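# Scoop dry food from pouch into two bowls

## Task

Use the held scoop to move dry food from the pouch into the bowls until each bowl contains 10 or more pieces, spilling as little as possible. A piece only counts as properly delivered if, after it last rested in or on the pouch, on the table or on the scoop's handle, it sat inside the held scoop while the scoop was raised clear. Pieces caught between gripper fingers have to drop back into the pouch (not into the scoop) and be scooped up from there. The task fails if either bowl ends up with more than an occasional piece that breaks these rules. Both bowls must finish upright on the table. Food that leaves the table counts only as spill and does not end the scene. To finish, the pouch must be standing and the scoop must be empty and lying on the table, away from the pouch and both bowls.

## Robot and tools

Robot: two arms, left_arm and right_arm, each with a parallel two-finger gripper and a wrist camera. Cameras: cam_head_left, cam_head_right, cam_high, cam_left_wrist, cam_right_wrist, all 672x504 pixels.

Frames: the scene frame has its origin at table-top height, halfway between the arms' nominal bases. +z is up, +x points out over the table, and left_arm sits on the +y side. Arm names do not match image sides. Calibrated bases: left_arm at (-0.009, +0.382, +0.049) m, right_arm at (-0.003, -0.371, +0.030) m, each yawed very slightly. Reported positions (end_effector_position, in metres) and orientations (end_effector_quat_wxyz) are in the scene frame. They can be off by a few centimetres, more at long reach. The reported position is the point between the finger pads, just behind the tips. Fingers point along the gripper's +z and close along its y.

execute_actions(actions, cameras): actions is a list of actions. Each action is a table of 1 to 15 rows; each row runs for one 1/30 s step, and if fewer than 15 rows are given the last row repeats to fill 15 steps. Every row holds 14 numbers in [-1, 1], both arms always: left_arm dx, dy, dz, rx, ry, rz, opening, then right_arm the same seven. dx to rz are offsets, not poses, expressed along that arm's own Hand target axes, and every row counts from the Hand target at the start of that action (rows do not build on each other, but successive actions and calls do). Scale: 1.0 equals 0.6 m for dx/dy/dz and 180 degrees for rotation; rx, ry, rz form a single rotation vector. Opening is absolute: +1 fully open (about 87 mm between pads), +0.5 about 69 mm, 0 about 43 mm, -0.5 about 18 mm, -1 shut. An empty actions list just reports state and images. cameras picks which images return: omitted, null or ["all"] gives all, [] gives none, and an unknown name voids the call.

move(target, speed, blend, opening_speed, blocking, cameras): drives each gripper on a straight line to a target. target is one 14-number row laid out as above, or a list of up to 15 such rows; every row is an offset from the Hand targets at the move's start, not from the previous row. speed is the path's top speed in m/s, 0.002 to 0.5 (default 0.25), one value or one per target; rotation is capped at twice that in rad/s. blend (m) rounds corners between listed targets; 0 stops at each. opening_speed (per second on the -1..+1 scale, at least 0.2) ramps the fingers gradually. A move lasts at least 0.5 s and is cut off after 10 s. The first row's openings go out at the start; later rows' openings are applied only after all arms come to rest at that point. blocking=false returns after about 0.5 s while motion continues. The result adds a move: line giving the ending (done, off_target, moving, held, fault, naming arms that were not done) and any limits (paced means the commanded pose was clipped; held means a check withheld steps). done does not mean nothing was touched. Paths ignore obstacles and the other arm; grippers lag and overshoot more when fast or when an arm is nearly straight.

wait(seconds 0-10): lets time run with commands held. stop(): brakes a running move; it needs some distance. zoom_image(camera, region [x0, y0, x1, y1], at most 504x504 px) enlarges part of a camera's latest image. read_manual gives only licence text. finished_scene(scene=1) ends the scene for good.

Control details: each step the command is clipped to within 100 mm and 20 degrees of the measured gripper pose. Hand target in a result is the last commanded (clipped) pose and is the base for the next offsets. Grippers often stop short of it; sending zeros for an arm re-requests its Hand target, and a remaining gap must be sent as an explicit offset. To end a push, command the target back behind the gripper. Sending 0 for the opening is a real command, so repeat the current opening to leave a gripper unchanged (see Tool commands). Weight and friction can leave a gripper low, short or tilted; check pose after each move and correct tilt. Small moves may not happen or may go sideways.

Gripping: grip_measured uses the same scale as the opening command. To hold something, command roughly 0.04 below the reading at first contact for full force, less below for a lighter hold. Readings may be off by about 1 mm. Fast closing can squeeze harder than the ~20 N per pad limit.

Other result lines: Joint velocities 'within noise' means that arm is still. Joint torques include gravity, carry offsets and noise, and joints 1-3 wrap at ±28 N m. Step readings list positions at some control steps for execute_actions only.

Avoid: anything leaving the table (ends the scene); collisions or hard presses between arms, including gripper against gripper, which the clearance check does not prevent; fast contacts and targets far past a contact; dropping or releasing parts while moving; paths passing near an arm's own base (go around it, or the shoulder posture may flip). Loaded, stretched or stalled arms heat up: MOTOR HOT appears at 75 °C, 90 °C folds that arm away for the rest of the scene, 100 °C makes it fall. Thinking time lets the scene keep running. Objects may occasionally be nudged by outside pushes.

Each tool is called by a JSON object that holds its "api" and its "payload", one argument or row to a line.

## Session

{"api": "execute_actions", "payload": {
  "actions": []
}}

Scene clock: 0.00 s.
left_arm: end_effector_position=(+0.3744, +0.3711, +0.4242) grip_measured=+1.000 end_effector_quat_wxyz=(+0.720, +0.011, +0.694, -0.011) | right_arm: end_effector_position=(+0.4349, -0.3338, +0.3872) grip_measured=-0.423 end_effector_quat_wxyz=(+0.380, +0.391, +0.569, +0.615)
Joint positions: left_arm=[-0.004 1.05 1.069 0.02 0.005 0.001 1] | right_arm=[-0.213 1.412 1.047 0.421 -0.652 1.654 0.289]
Joint velocities: within noise
Joint torques (N m): no reading
Heat: left arm: 36 °C; right arm: 30 °C.
Hand target: left_arm +0.3734, +0.3711, +0.4305; +0.725, +0.011, +0.688, -0.011 | right_arm +0.4314, -0.3330, +0.4042; +0.396, +0.374, +0.563, +0.622
Tool commands: left_gripper/opening=+1.0 right_gripper/opening=-1.0

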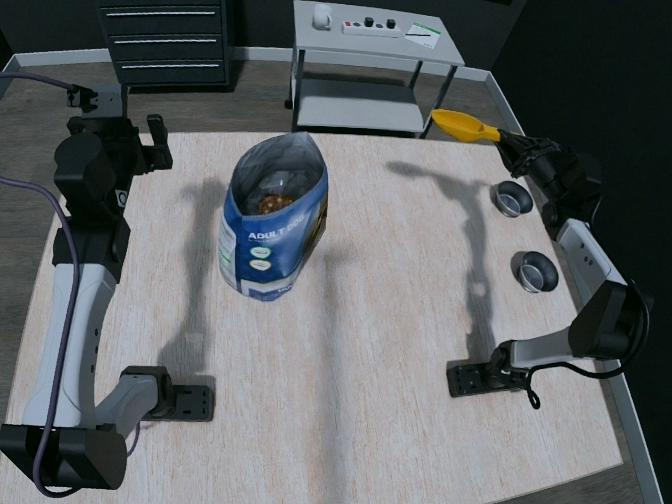

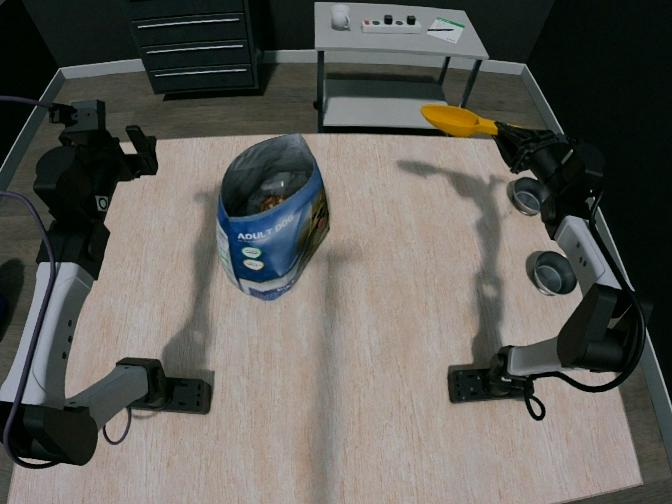

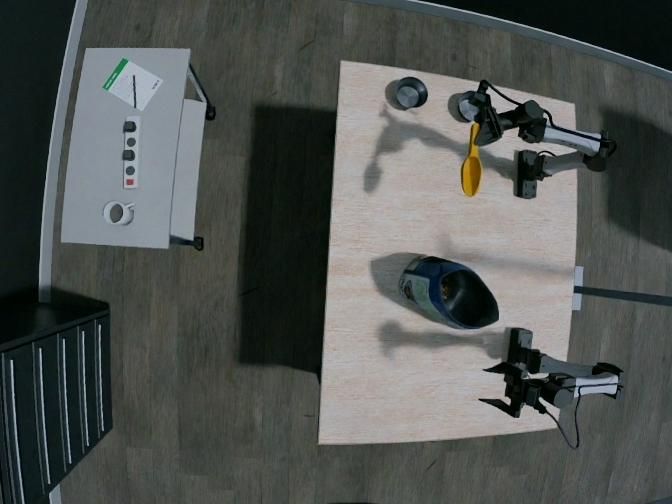

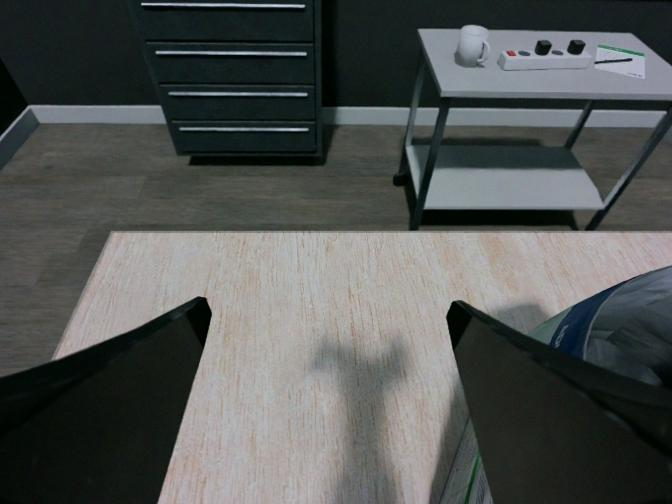

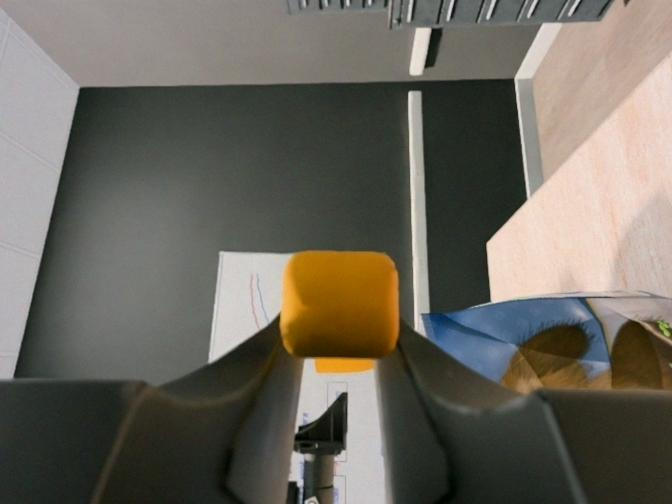

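{"api": "zoom_image", "payload": {
  "camera": "cam_head_left",
  "region": [200, 120, 350, 310]
}}

{"api": "zoom_image", "payload": {
  "camera": "cam_high",
  "region": [330, 50, 630, 270]
}}

{"api": "zoom_image", "payload": {
  "camera": "cam_high",
  "region": [370, 230, 520, 350]
}}

{"api": "zoom_image", "payload": {
  "camera": "cam_head_left",
  "region": [400, 90, 620, 310]
}}

Scaled by 2.653.

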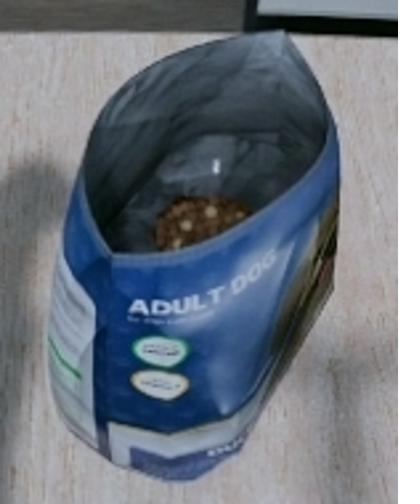

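Scaled by 1.680.

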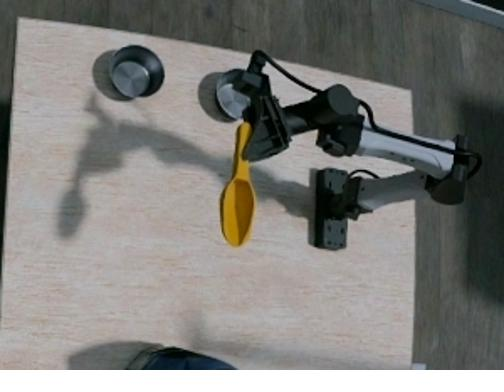

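Scaled by 3.360.

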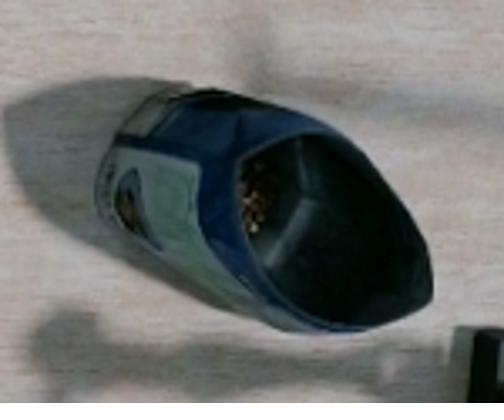

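Scaled by 2.291.

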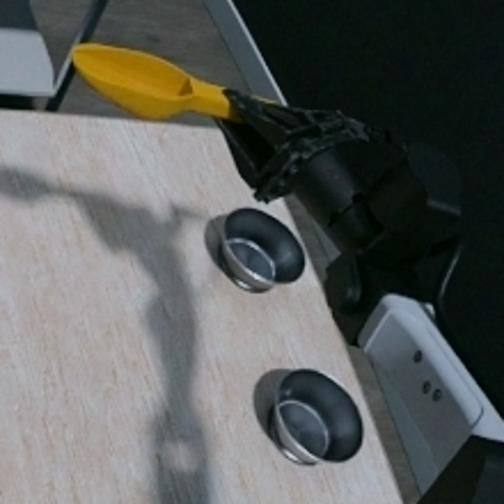

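{"api": "move", "payload": {
  "target": [-0.247,-0.35,0.087,0,0.211,0,1,0,0,0,0,0,0,-1]
}}

Scene clock: 38.60 s.
left_arm: end_effector_position=(+0.4102, +0.1593, +0.5736) grip_measured=+1.000 end_effector_quat_wxyz=(+0.682, +0.038, +0.726, -0.082) | right_arm: end_effector_position=(+0.4349, -0.3338, +0.3872) grip_measured=-0.423 end_effector_quat_wxyz=(+0.380, +0.391, +0.569, +0.615)
Joint positions: left_arm=[-0.63 1.982 2.843 -0.925 -0.48 -0.097 1] | right_arm=[-0.213 1.412 1.047 0.421 -0.652 1.654 0.289]
Joint velocities: within noise
Joint torques (N m): left_arm=[-0.61 -6.43 6.64 1.94 -0.09 -0.04] | right_arm=[0.2 -6.98 7.71 2.07 0.03 -0.07]
Heat: left arm: 36 °C; right arm: 33 °C.
Hand target: left_arm +0.4114, +0.1597, +0.5811; +0.552, +0.023, +0.832, -0.036 | right_arm +0.4314, -0.3330, +0.4042; +0.396, +0.374, +0.563, +0.622
Off the commanded pose: left_arm 0.007 m, 33 deg; orientation clipped | right_arm 0.017 m, 3 deg.
elbow stopped short (left arm): the move would have taken joint 3 (elbow) straighter than the controller allows.
move: off_target (left_arm, right_arm); limits=paced

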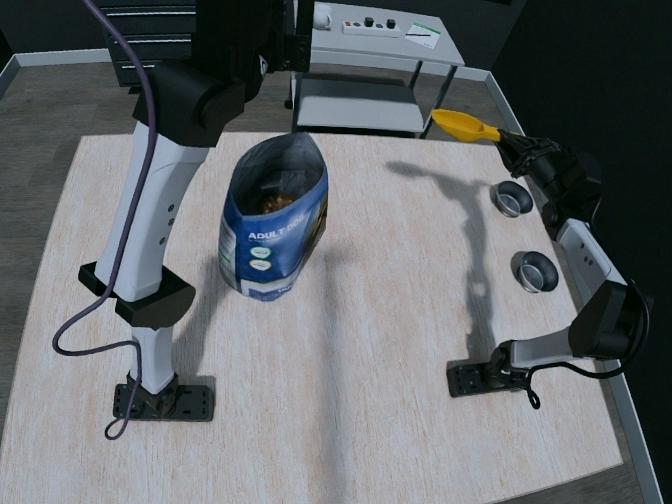

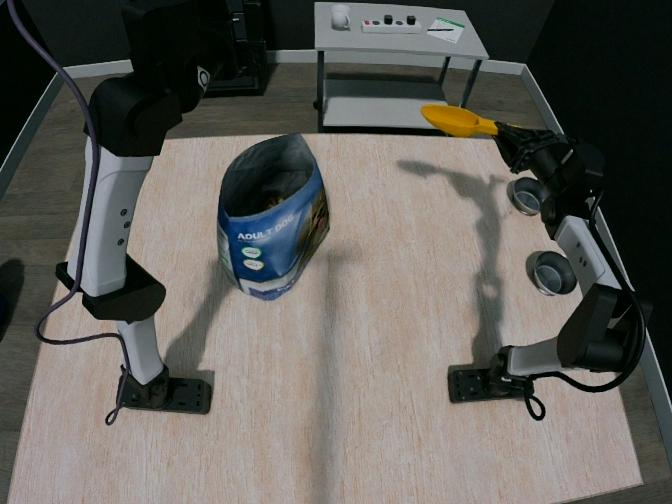

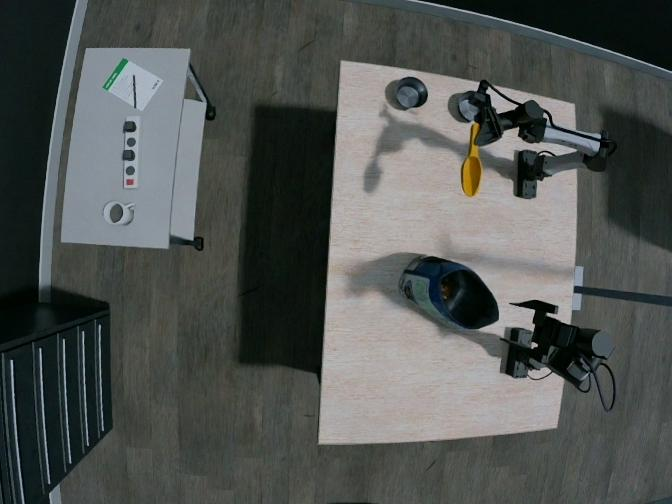

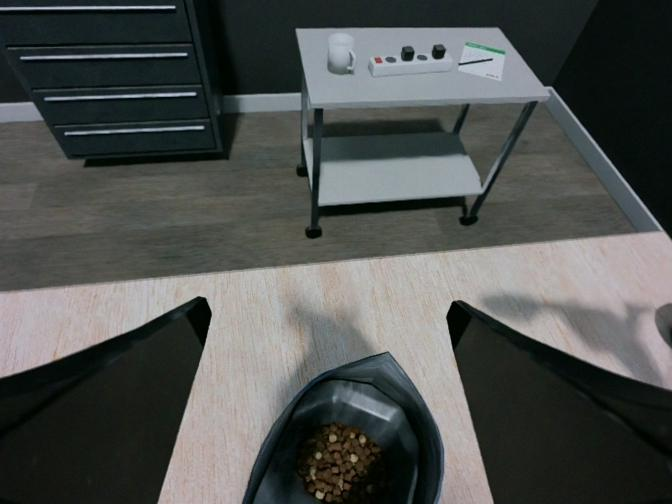

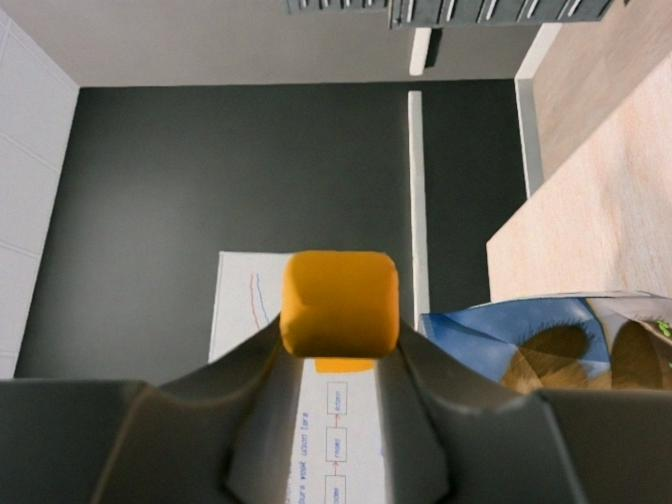

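{"api": "move", "payload": {
  "target": [0.197,0.004,0.047,0,0.067,0,1,0,0,0,0,0,0,-1]
}}

Scene clock: 50.77 s.
left_arm: end_effector_position=(+0.3911, +0.1591, +0.4598) grip_measured=+1.000 end_effector_quat_wxyz=(+0.518, +0.035, +0.853, -0.049) | right_arm: end_effector_position=(+0.4349, -0.3338, +0.3872) grip_measured=-0.423 end_effector_quat_wxyz=(+0.380, +0.391, +0.569, +0.615)
Joint positions: left_arm=[-0.63 2.046 2.843 -1.331 -0.454 -0.308 1] | right_arm=[-0.213 1.412 1.047 0.421 -0.652 1.654 0.289]
Joint velocities: within noise
Joint torques (N m): left_arm=[0.29 -7.42 6.89 1.52 0.1 -0.18] | right_arm=[0.08 -6.98 7.68 2.06 0.03 -0.09]
Heat: left arm: 37 °C; right arm: 33 °C.
Hand target: left_arm +0.3915, +0.1596, +0.4613; +0.462, +0.027, +0.886, -0.034 | right_arm +0.4314, -0.3330, +0.4042; +0.396, +0.374, +0.563, +0.622
Off the commanded pose: left_arm 0.002 m, 8 deg | right_arm 0.017 m, 3 deg.
elbow stopped short (left arm): the move would have taken joint 3 (elbow) straighter than the controller allows.
move: off_target (left_arm, right_arm)

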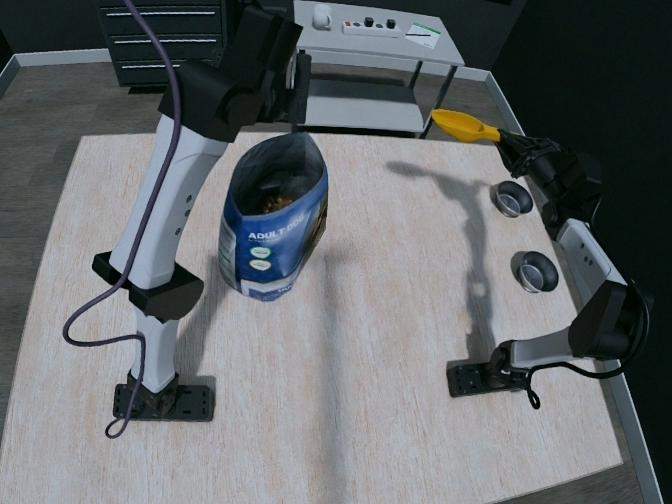

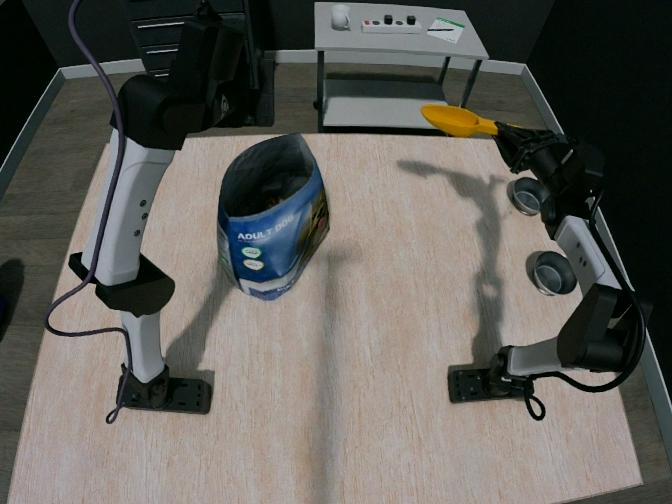

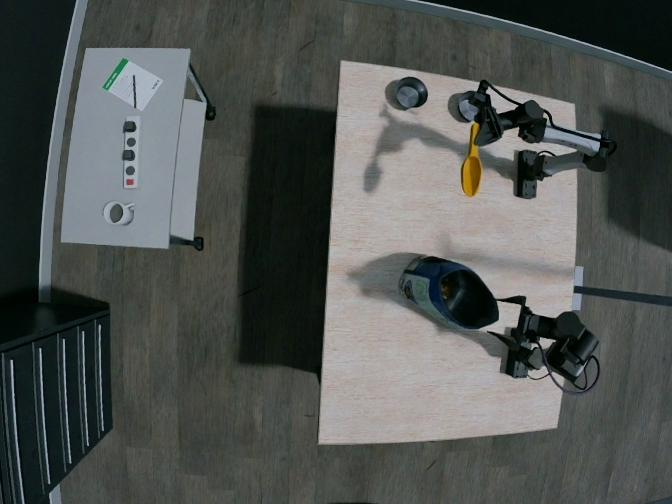

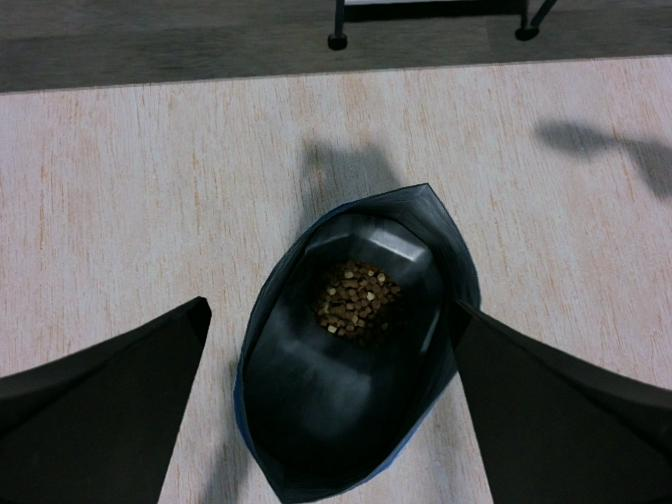

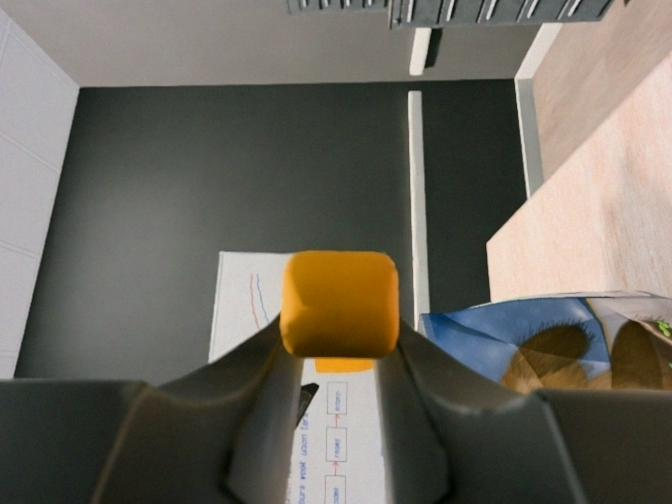

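{"api": "move", "payload": {
  "target": [0.0035,0.216,-0.018,0,0,0,1,0,0,0,0,0,0,-1],
  "cameras": ["cam_left_wrist","cam_head_left"]
}}

Scene clock: 68.67 s.
left_arm: end_effector_position=(+0.3996, +0.2902, +0.4504) grip_measured=+1.000 end_effector_quat_wxyz=(+0.458, +0.022, +0.888, -0.026) | right_arm: end_effector_position=(+0.4349, -0.3338, +0.3872) grip_measured=-0.423 end_effector_quat_wxyz=(+0.380, +0.391, +0.569, +0.615)
Joint positions: left_arm=[-0.249 1.985 2.843 -1.484 -0.154 -0.143 1] | right_arm=[-0.213 1.412 1.047 0.421 -0.652 1.654 0.289]
Joint velocities: within noise
Joint torques (N m): left_arm=[-0.32 -8.59 6.56 1.5 0.21 -0.06] | right_arm=[0.09 -6.98 7.73 2.07 0.04 -0.07]
Heat: left arm: 39 °C; right arm: 33 °C.
Hand target: left_arm +0.3918, +0.2896, +0.4612; +0.462, +0.027, +0.886, -0.034 | right_arm +0.4314, -0.3330, +0.4042; +0.396, +0.374, +0.563, +0.622
Off the commanded pose: left_arm 0.013 m, 1 deg | right_arm 0.017 m, 3 deg.
elbow stopped short (left arm): the move would have taken joint 3 (elbow) straighter than the controller allows.
move: off_target (left_arm, right_arm)
Images, in order (width x height): cam_head_left 672x504, cam_left_wrist 672x504.

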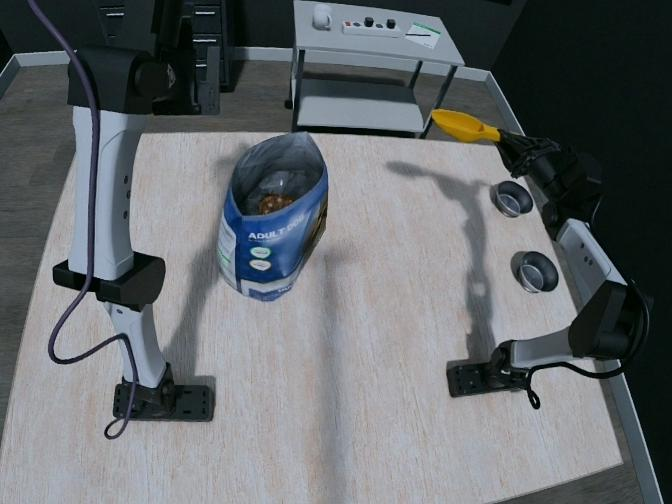

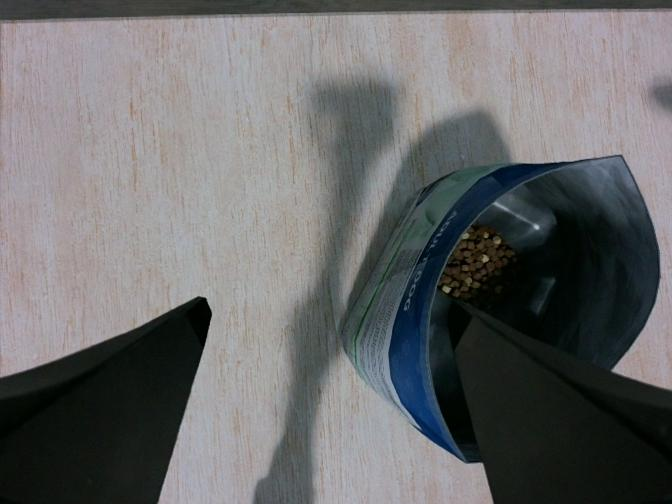

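{"api": "zoom_image", "payload": {
  "camera": "cam_left_wrist",
  "region": [340, 130, 672, 480]
}}

Scaled by 1.440.

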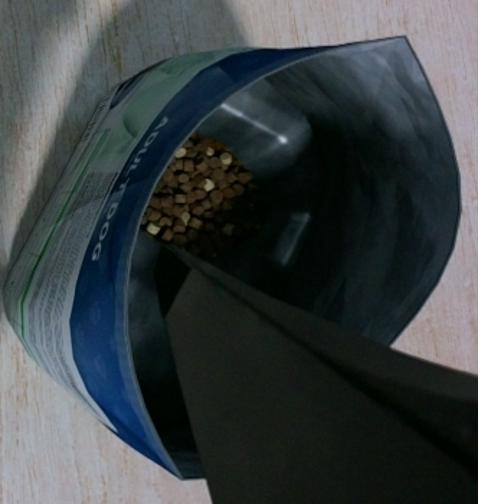

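{"api": "move", "payload": {
  "target": [-0.02,-0.29,0.068,0,0,0,1,0,0,0,0,0,0,-1],
  "cameras": ["cam_left_wrist","cam_head_left"]
}}

{"api": "zoom_image", "payload": {
  "camera": "cam_left_wrist",
  "region": [180, 180, 500, 500]
}}

Scene clock: 93.90 s.
left_arm: end_effector_position=(+0.4138, +0.1117, +0.4474) grip_measured=+1.000 end_effector_quat_wxyz=(+0.535, +0.046, +0.840, -0.074) | right_arm: end_effector_position=(+0.4349, -0.3338, +0.3872) grip_measured=-0.423 end_effector_quat_wxyz=(+0.380, +0.391, +0.569, +0.615)
Joint positions: left_arm=[-0.678 2.132 2.849 -1.2 -0.458 -0.311 1] | right_arm=[-0.213 1.412 1.047 0.421 -0.652 1.654 0.289]
Joint velocities: within noise
Joint torques (N m): left_arm=[-0.14 -8.51 6.76 1.85 -0.27 -0.17] | right_arm=[0.09 -6.99 7.68 2.08 0.03 -0.07]
Heat: left arm: 41 °C; right arm: 34 °C.
Hand target: left_arm +0.4181, +0.1125, +0.4537; +0.462, +0.027, +0.886, -0.034 | right_arm +0.4314, -0.3330, +0.4042; +0.396, +0.374, +0.563, +0.622
Off the commanded pose: left_arm 0.008 m, 11 deg | right_arm 0.017 m, 3 deg.
elbow stopped short (left arm): the move would have taken joint 3 (elbow) straighter than the controller allows.
move: off_target (left_arm, right_arm)
Images, in order (width x height): cam_head_left 672x504, cam_left_wrist 672x504.

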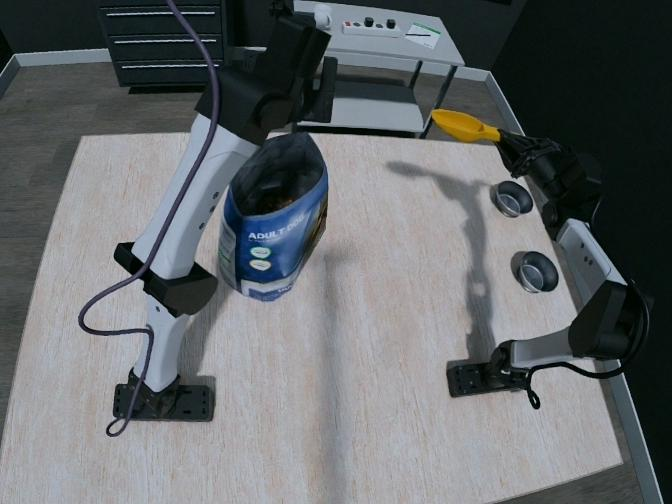

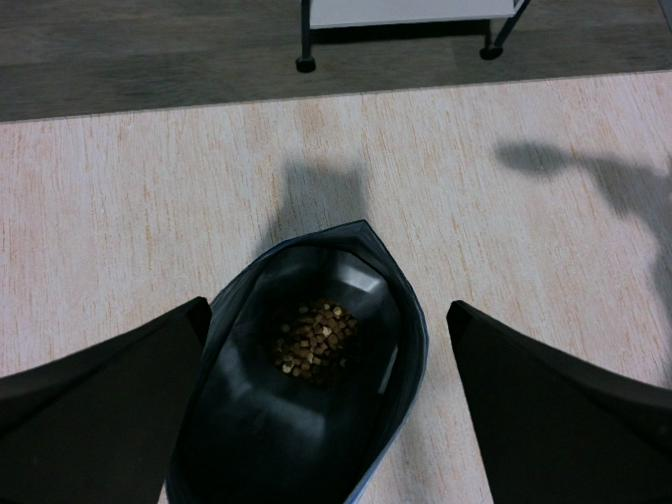

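Scaled by 1.575.

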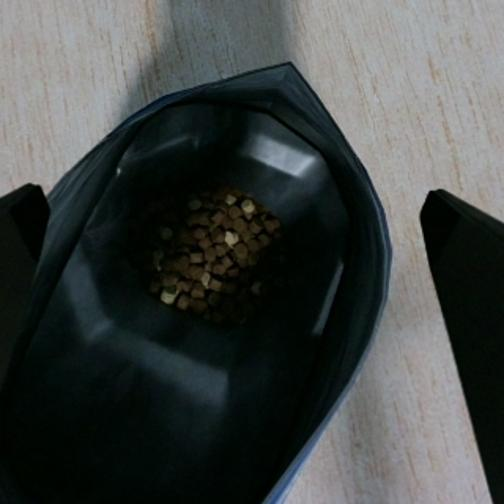

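{"api": "wait", "payload": {
  "seconds": 0.1
}}

{"api": "zoom_image", "payload": {
  "camera": "cam_head_left",
  "region": [410, 80, 580, 210]
}}

{"api": "zoom_image", "payload": {
  "camera": "cam_high",
  "region": [430, 70, 550, 210]
}}

{"api": "zoom_image", "payload": {
  "camera": "cam_head_right",
  "region": [410, 80, 580, 210]
}}

Scene clock: 107.93 s.
left_arm: end_effector_position=(+0.4140, +0.1117, +0.4477) grip_measured=+1.000 end_effector_quat_wxyz=(+0.536, +0.046, +0.840, -0.074) | right_arm: end_effector_position=(+0.4349, -0.3338, +0.3872) grip_measured=-0.423 end_effector_quat_wxyz=(+0.380, +0.391, +0.569, +0.615)
Joint positions: left_arm=[-0.678 2.132 2.849 -1.199 -0.459 -0.311 1] | right_arm=[-0.213 1.412 1.047 0.421 -0.652 1.654 0.289]
Joint velocities: within noise
Joint torques (N m): left_arm=[-0.14 -8.53 6.75 1.82 -0.25 -0.17] | right_arm=[0.08 -7.01 7.72 2.07 0.04 -0.09]
Heat: left arm: 41 °C; right arm: 34 °C.
Hand target: left_arm +0.4181, +0.1126, +0.4537; +0.462, +0.027, +0.886, -0.034 | right_arm +0.4314, -0.3330, +0.4042; +0.396, +0.374, +0.563, +0.622
Tool commands: left_gripper/opening=+1.0 right_gripper/opening=-1.0
Off the commanded pose: left_arm 0.007 m, 11 deg | right_arm 0.017 m, 3 deg.
wait: 0.10 s; at rest from the start

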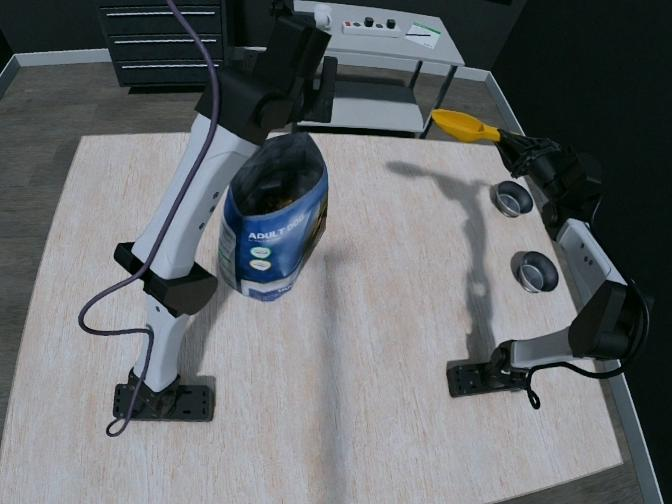

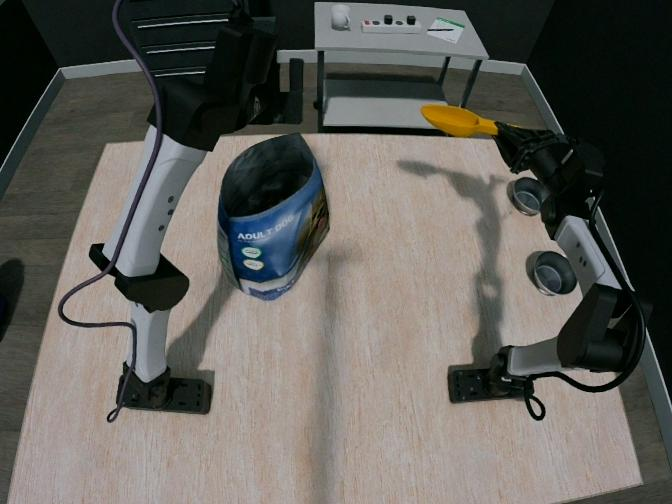

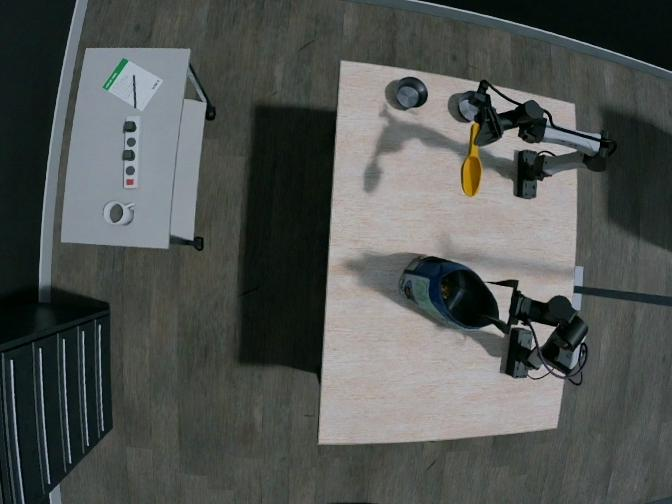

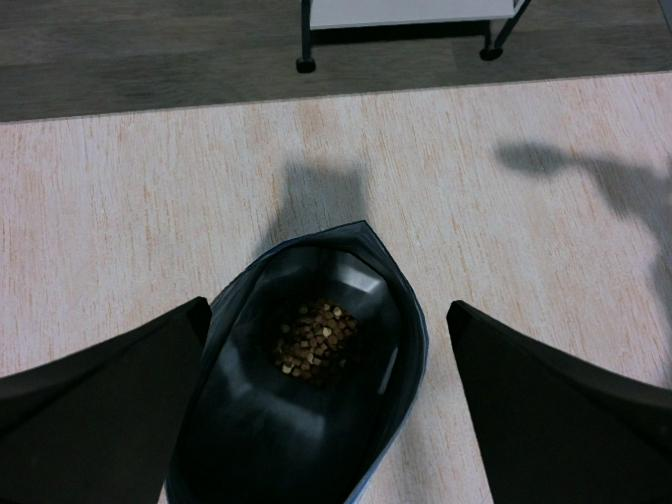

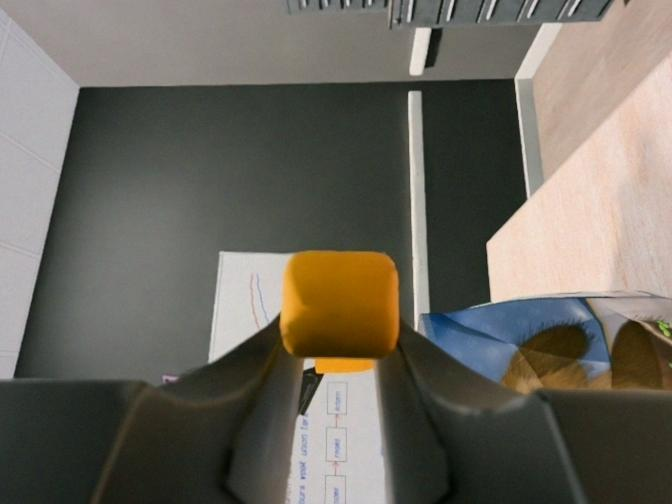

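Scaled by 2.965.

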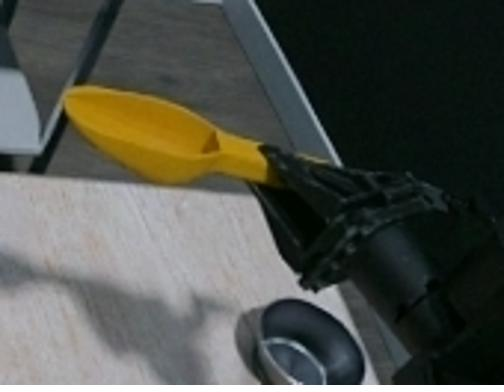

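Scaled by 3.600.

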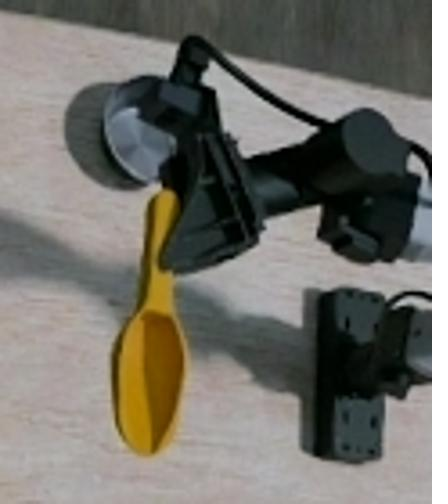

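Scaled by 2.965.

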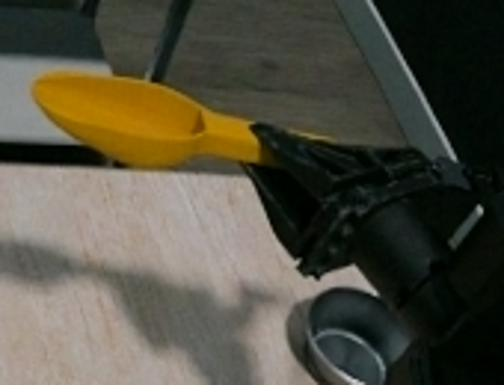

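{"api": "move", "payload": {
  "target": [0,0,0,0,0,0,1,0.398,-0.254,-0.137,0.2347,-0.1664,0.1912,-1],
  "speed": 0.2
}}

Scene clock: 211.13 s.
left_arm: end_effector_position=(+0.4141, +0.1117, +0.4478) grip_measured=+1.000 end_effector_quat_wxyz=(+0.536, +0.046, +0.840, -0.074) | right_arm: end_effector_position=(+0.2648, -0.1465, +0.2318) grip_measured=-0.422 end_effector_quat_wxyz=(+0.169, +0.616, +0.675, +0.370)
Joint positions: left_arm=[-0.678 2.132 2.849 -1.198 -0.459 -0.311 1] | right_arm=[0.738 1.096 0.905 -0.566 0.23 2.094 0.289]
Joint velocities: within noise
Joint torques (N m): left_arm=[-0.17 -8.51 6.75 1.82 -0.25 -0.16] | right_arm=[-0.35 -2.55 9.36 1.65 0.02 0.07]
Heat: left arm: 41 °C; right arm: 35 °C.
Hand target: left_arm +0.4181, +0.1126, +0.4537; +0.462, +0.027, +0.886, -0.034 | right_arm +0.2704, -0.1399, +0.2498; +0.172, +0.735, +0.548, +0.362
Off the commanded pose: left_arm 0.007 m, 11 deg | right_arm 0.020 m, 28 deg; orientation clipped.
elbow stopped short (left arm): the move would have taken joint 3 (elbow) straighter than the controller allows.
joint sent to its limit (right arm) — joint 6 (wrist roll), upper limit. The joint targets are off in orientation, not in position.
move: off_target (left_arm, right_arm); limits=paced

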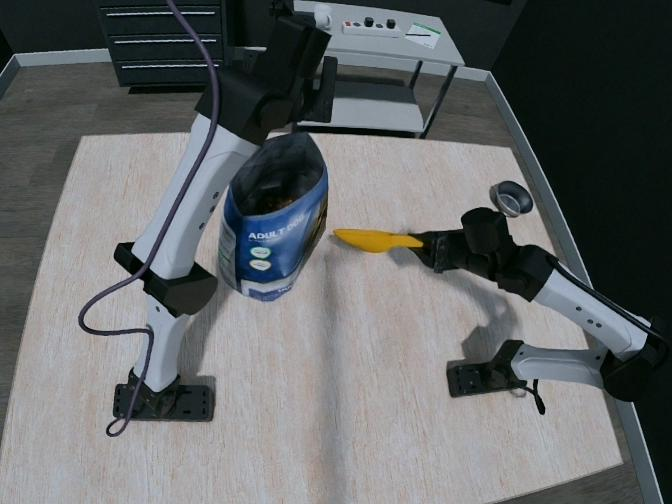

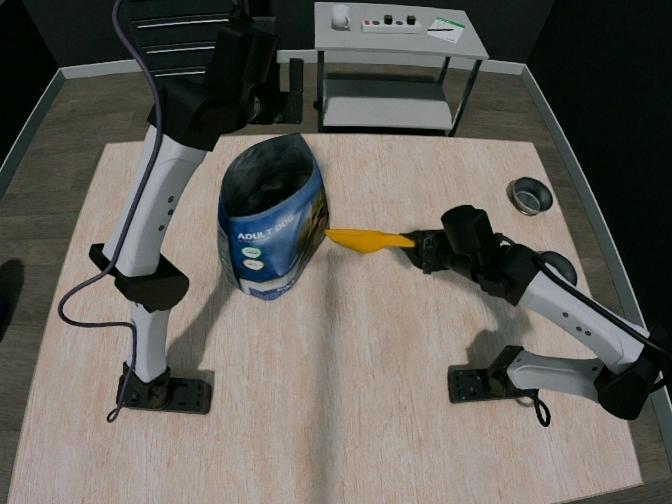

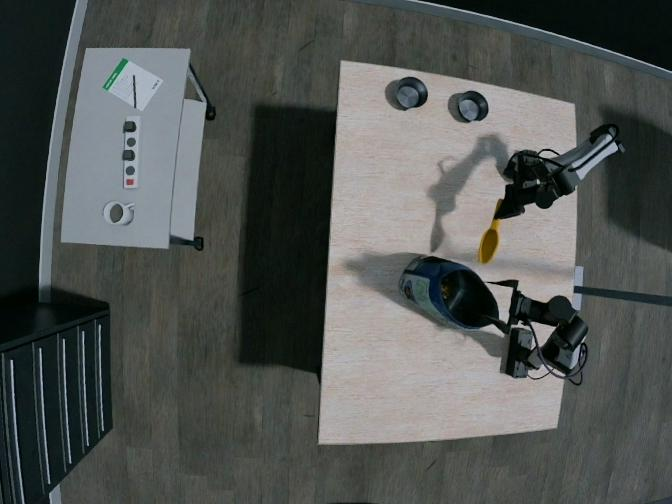

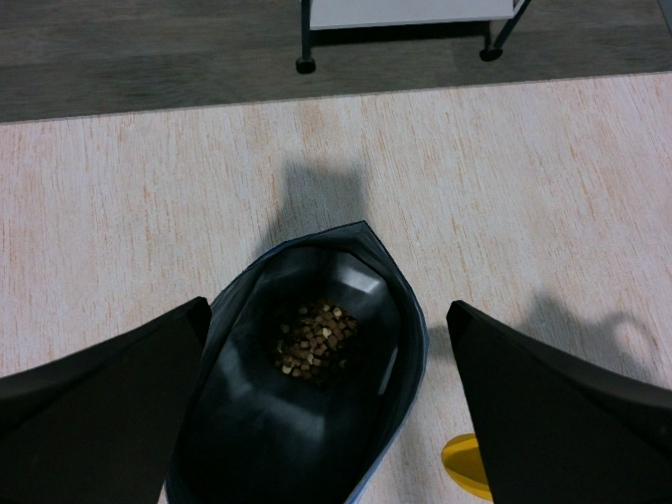

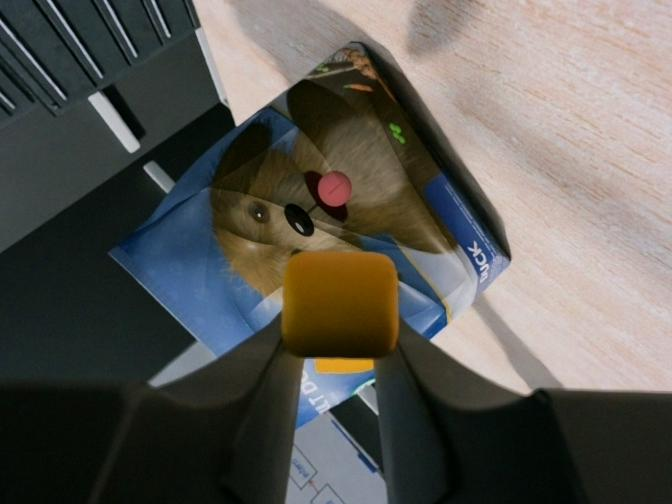

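{"api": "move", "payload": {
  "target": [0,0,0,0,0,0,1,-0.0916,-0.1732,0.1816,0.0150,0.0463,-0.0998,-1],
  "speed": 0.15,
  "cameras": []
}}

{"api": "move", "payload": {
  "target": [0.102,-0.17,-0.153,0,0,0,1,0,0,0,0,0,0,-1],
  "speed": 0.2
}}

Scene clock: 229.87 s.
left_arm: end_effector_position=(+0.4141, +0.1117, +0.4479) grip_measured=+1.000 end_effector_quat_wxyz=(+0.536, +0.045, +0.840, -0.074) | right_arm: end_effector_position=(+0.2679, -0.1436, +0.0862) grip_measured=-0.422 end_effector_quat_wxyz=(+0.168, +0.618, +0.679, +0.358)
Joint positions: left_arm=[-0.678 2.132 2.849 -1.198 -0.459 -0.311 1] | right_arm=[0.738 1.329 0.452 0.094 0.23 2.094 0.289]
Joint velocities: within noise
Joint torques (N m): left_arm=[-0.16 -8.53 6.74 1.81 -0.25 -0.16] | right_arm=[0.51 -3.38 4.98 1.85 0.15 -0.03]
Heat: left arm: 41 °C; right arm: 34 °C.
Hand target: left_arm +0.4181, +0.1126, +0.4537; +0.462, +0.027, +0.886, -0.034 | right_arm +0.2705, -0.1398, +0.0897; +0.169, +0.616, +0.675, +0.370
Off the commanded pose: left_arm 0.007 m, 11 deg | right_arm 0.006 m, 1 deg.
elbow stopped short (left arm): the move would have taken joint 3 (elbow) straighter than the controller allows.
move: off_target (left_arm)
No camera images: "cameras" was empty.

Scene clock: 231.37 s.
left_arm: end_effector_position=(+0.3005, +0.0112, +0.4485) grip_measured=+1.000 end_effector_quat_wxyz=(+0.545, +0.059, +0.829, -0.106) | right_arm: end_effector_position=(+0.2681, -0.1435, +0.0864) grip_measured=-0.422 end_effector_quat_wxyz=(+0.168, +0.618, +0.679, +0.359)
Joint positions: left_arm=[-1.071 2.132 2.849 -1.267 -0.749 -0.517 1] | right_arm=[0.738 1.329 0.452 0.095 0.23 2.094 0.289]
Joint velocities: within noise
Joint torques (N m): left_arm=[-0.03 -10.19 6.6 1.44 -0.34 -0.2] | right_arm=[0.57 -3.36 5.12 1.83 0.16 -0.02]
Heat: left arm: 41 °C; right arm: 34 °C.
Hand target: left_arm +0.3001, +0.0198, +0.4595; +0.462, +0.027, +0.886, -0.034 | right_arm +0.2705, -0.1398, +0.0897; +0.169, +0.616, +0.675, +0.370
Off the commanded pose: left_arm 0.014 m, 15 deg | right_arm 0.005 m, 1 deg.
elbow stopped short (left arm): the move would have taken joint 3 (elbow) straighter than the controller allows.
move: off_target (left_arm)

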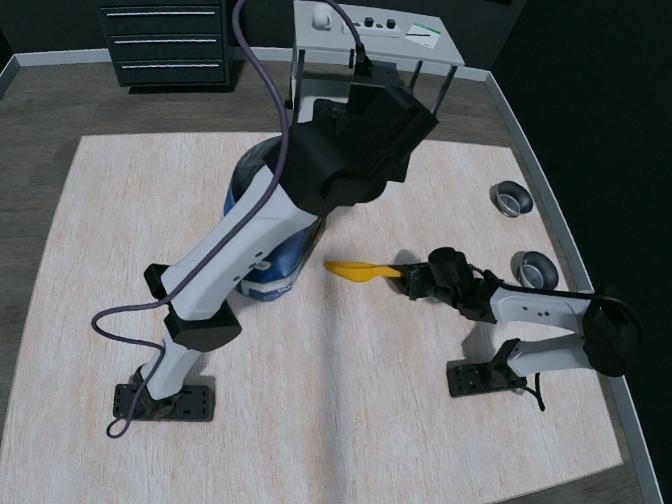

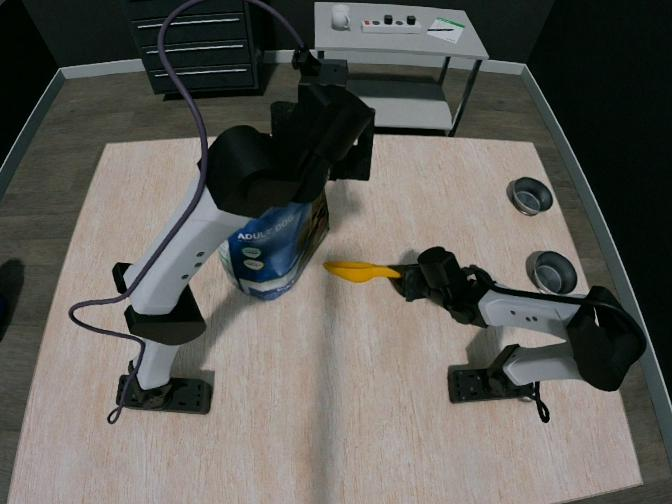

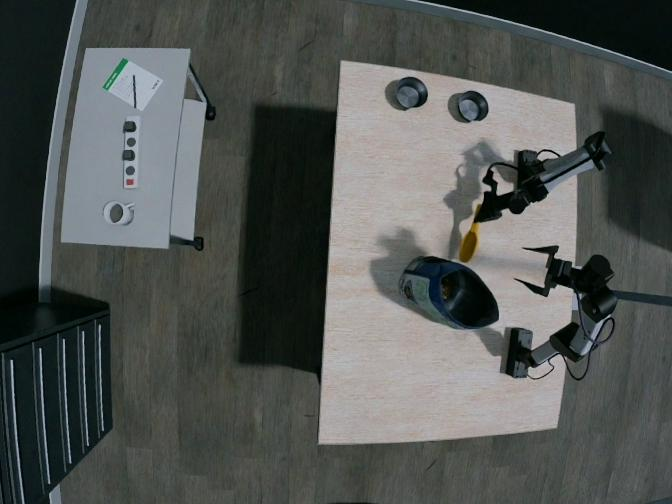

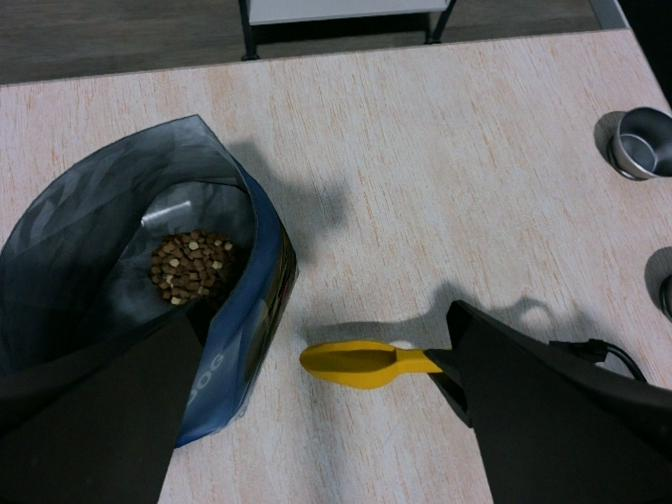

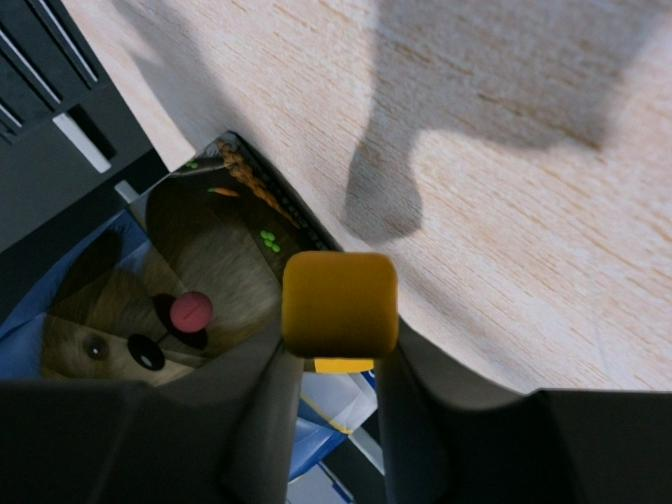

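{"api": "zoom_image", "payload": {
  "camera": "cam_left_wrist",
  "region": [280, 300, 480, 430]
}}

Scaled by 2.520.

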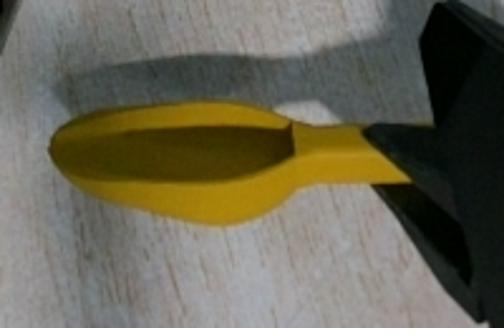

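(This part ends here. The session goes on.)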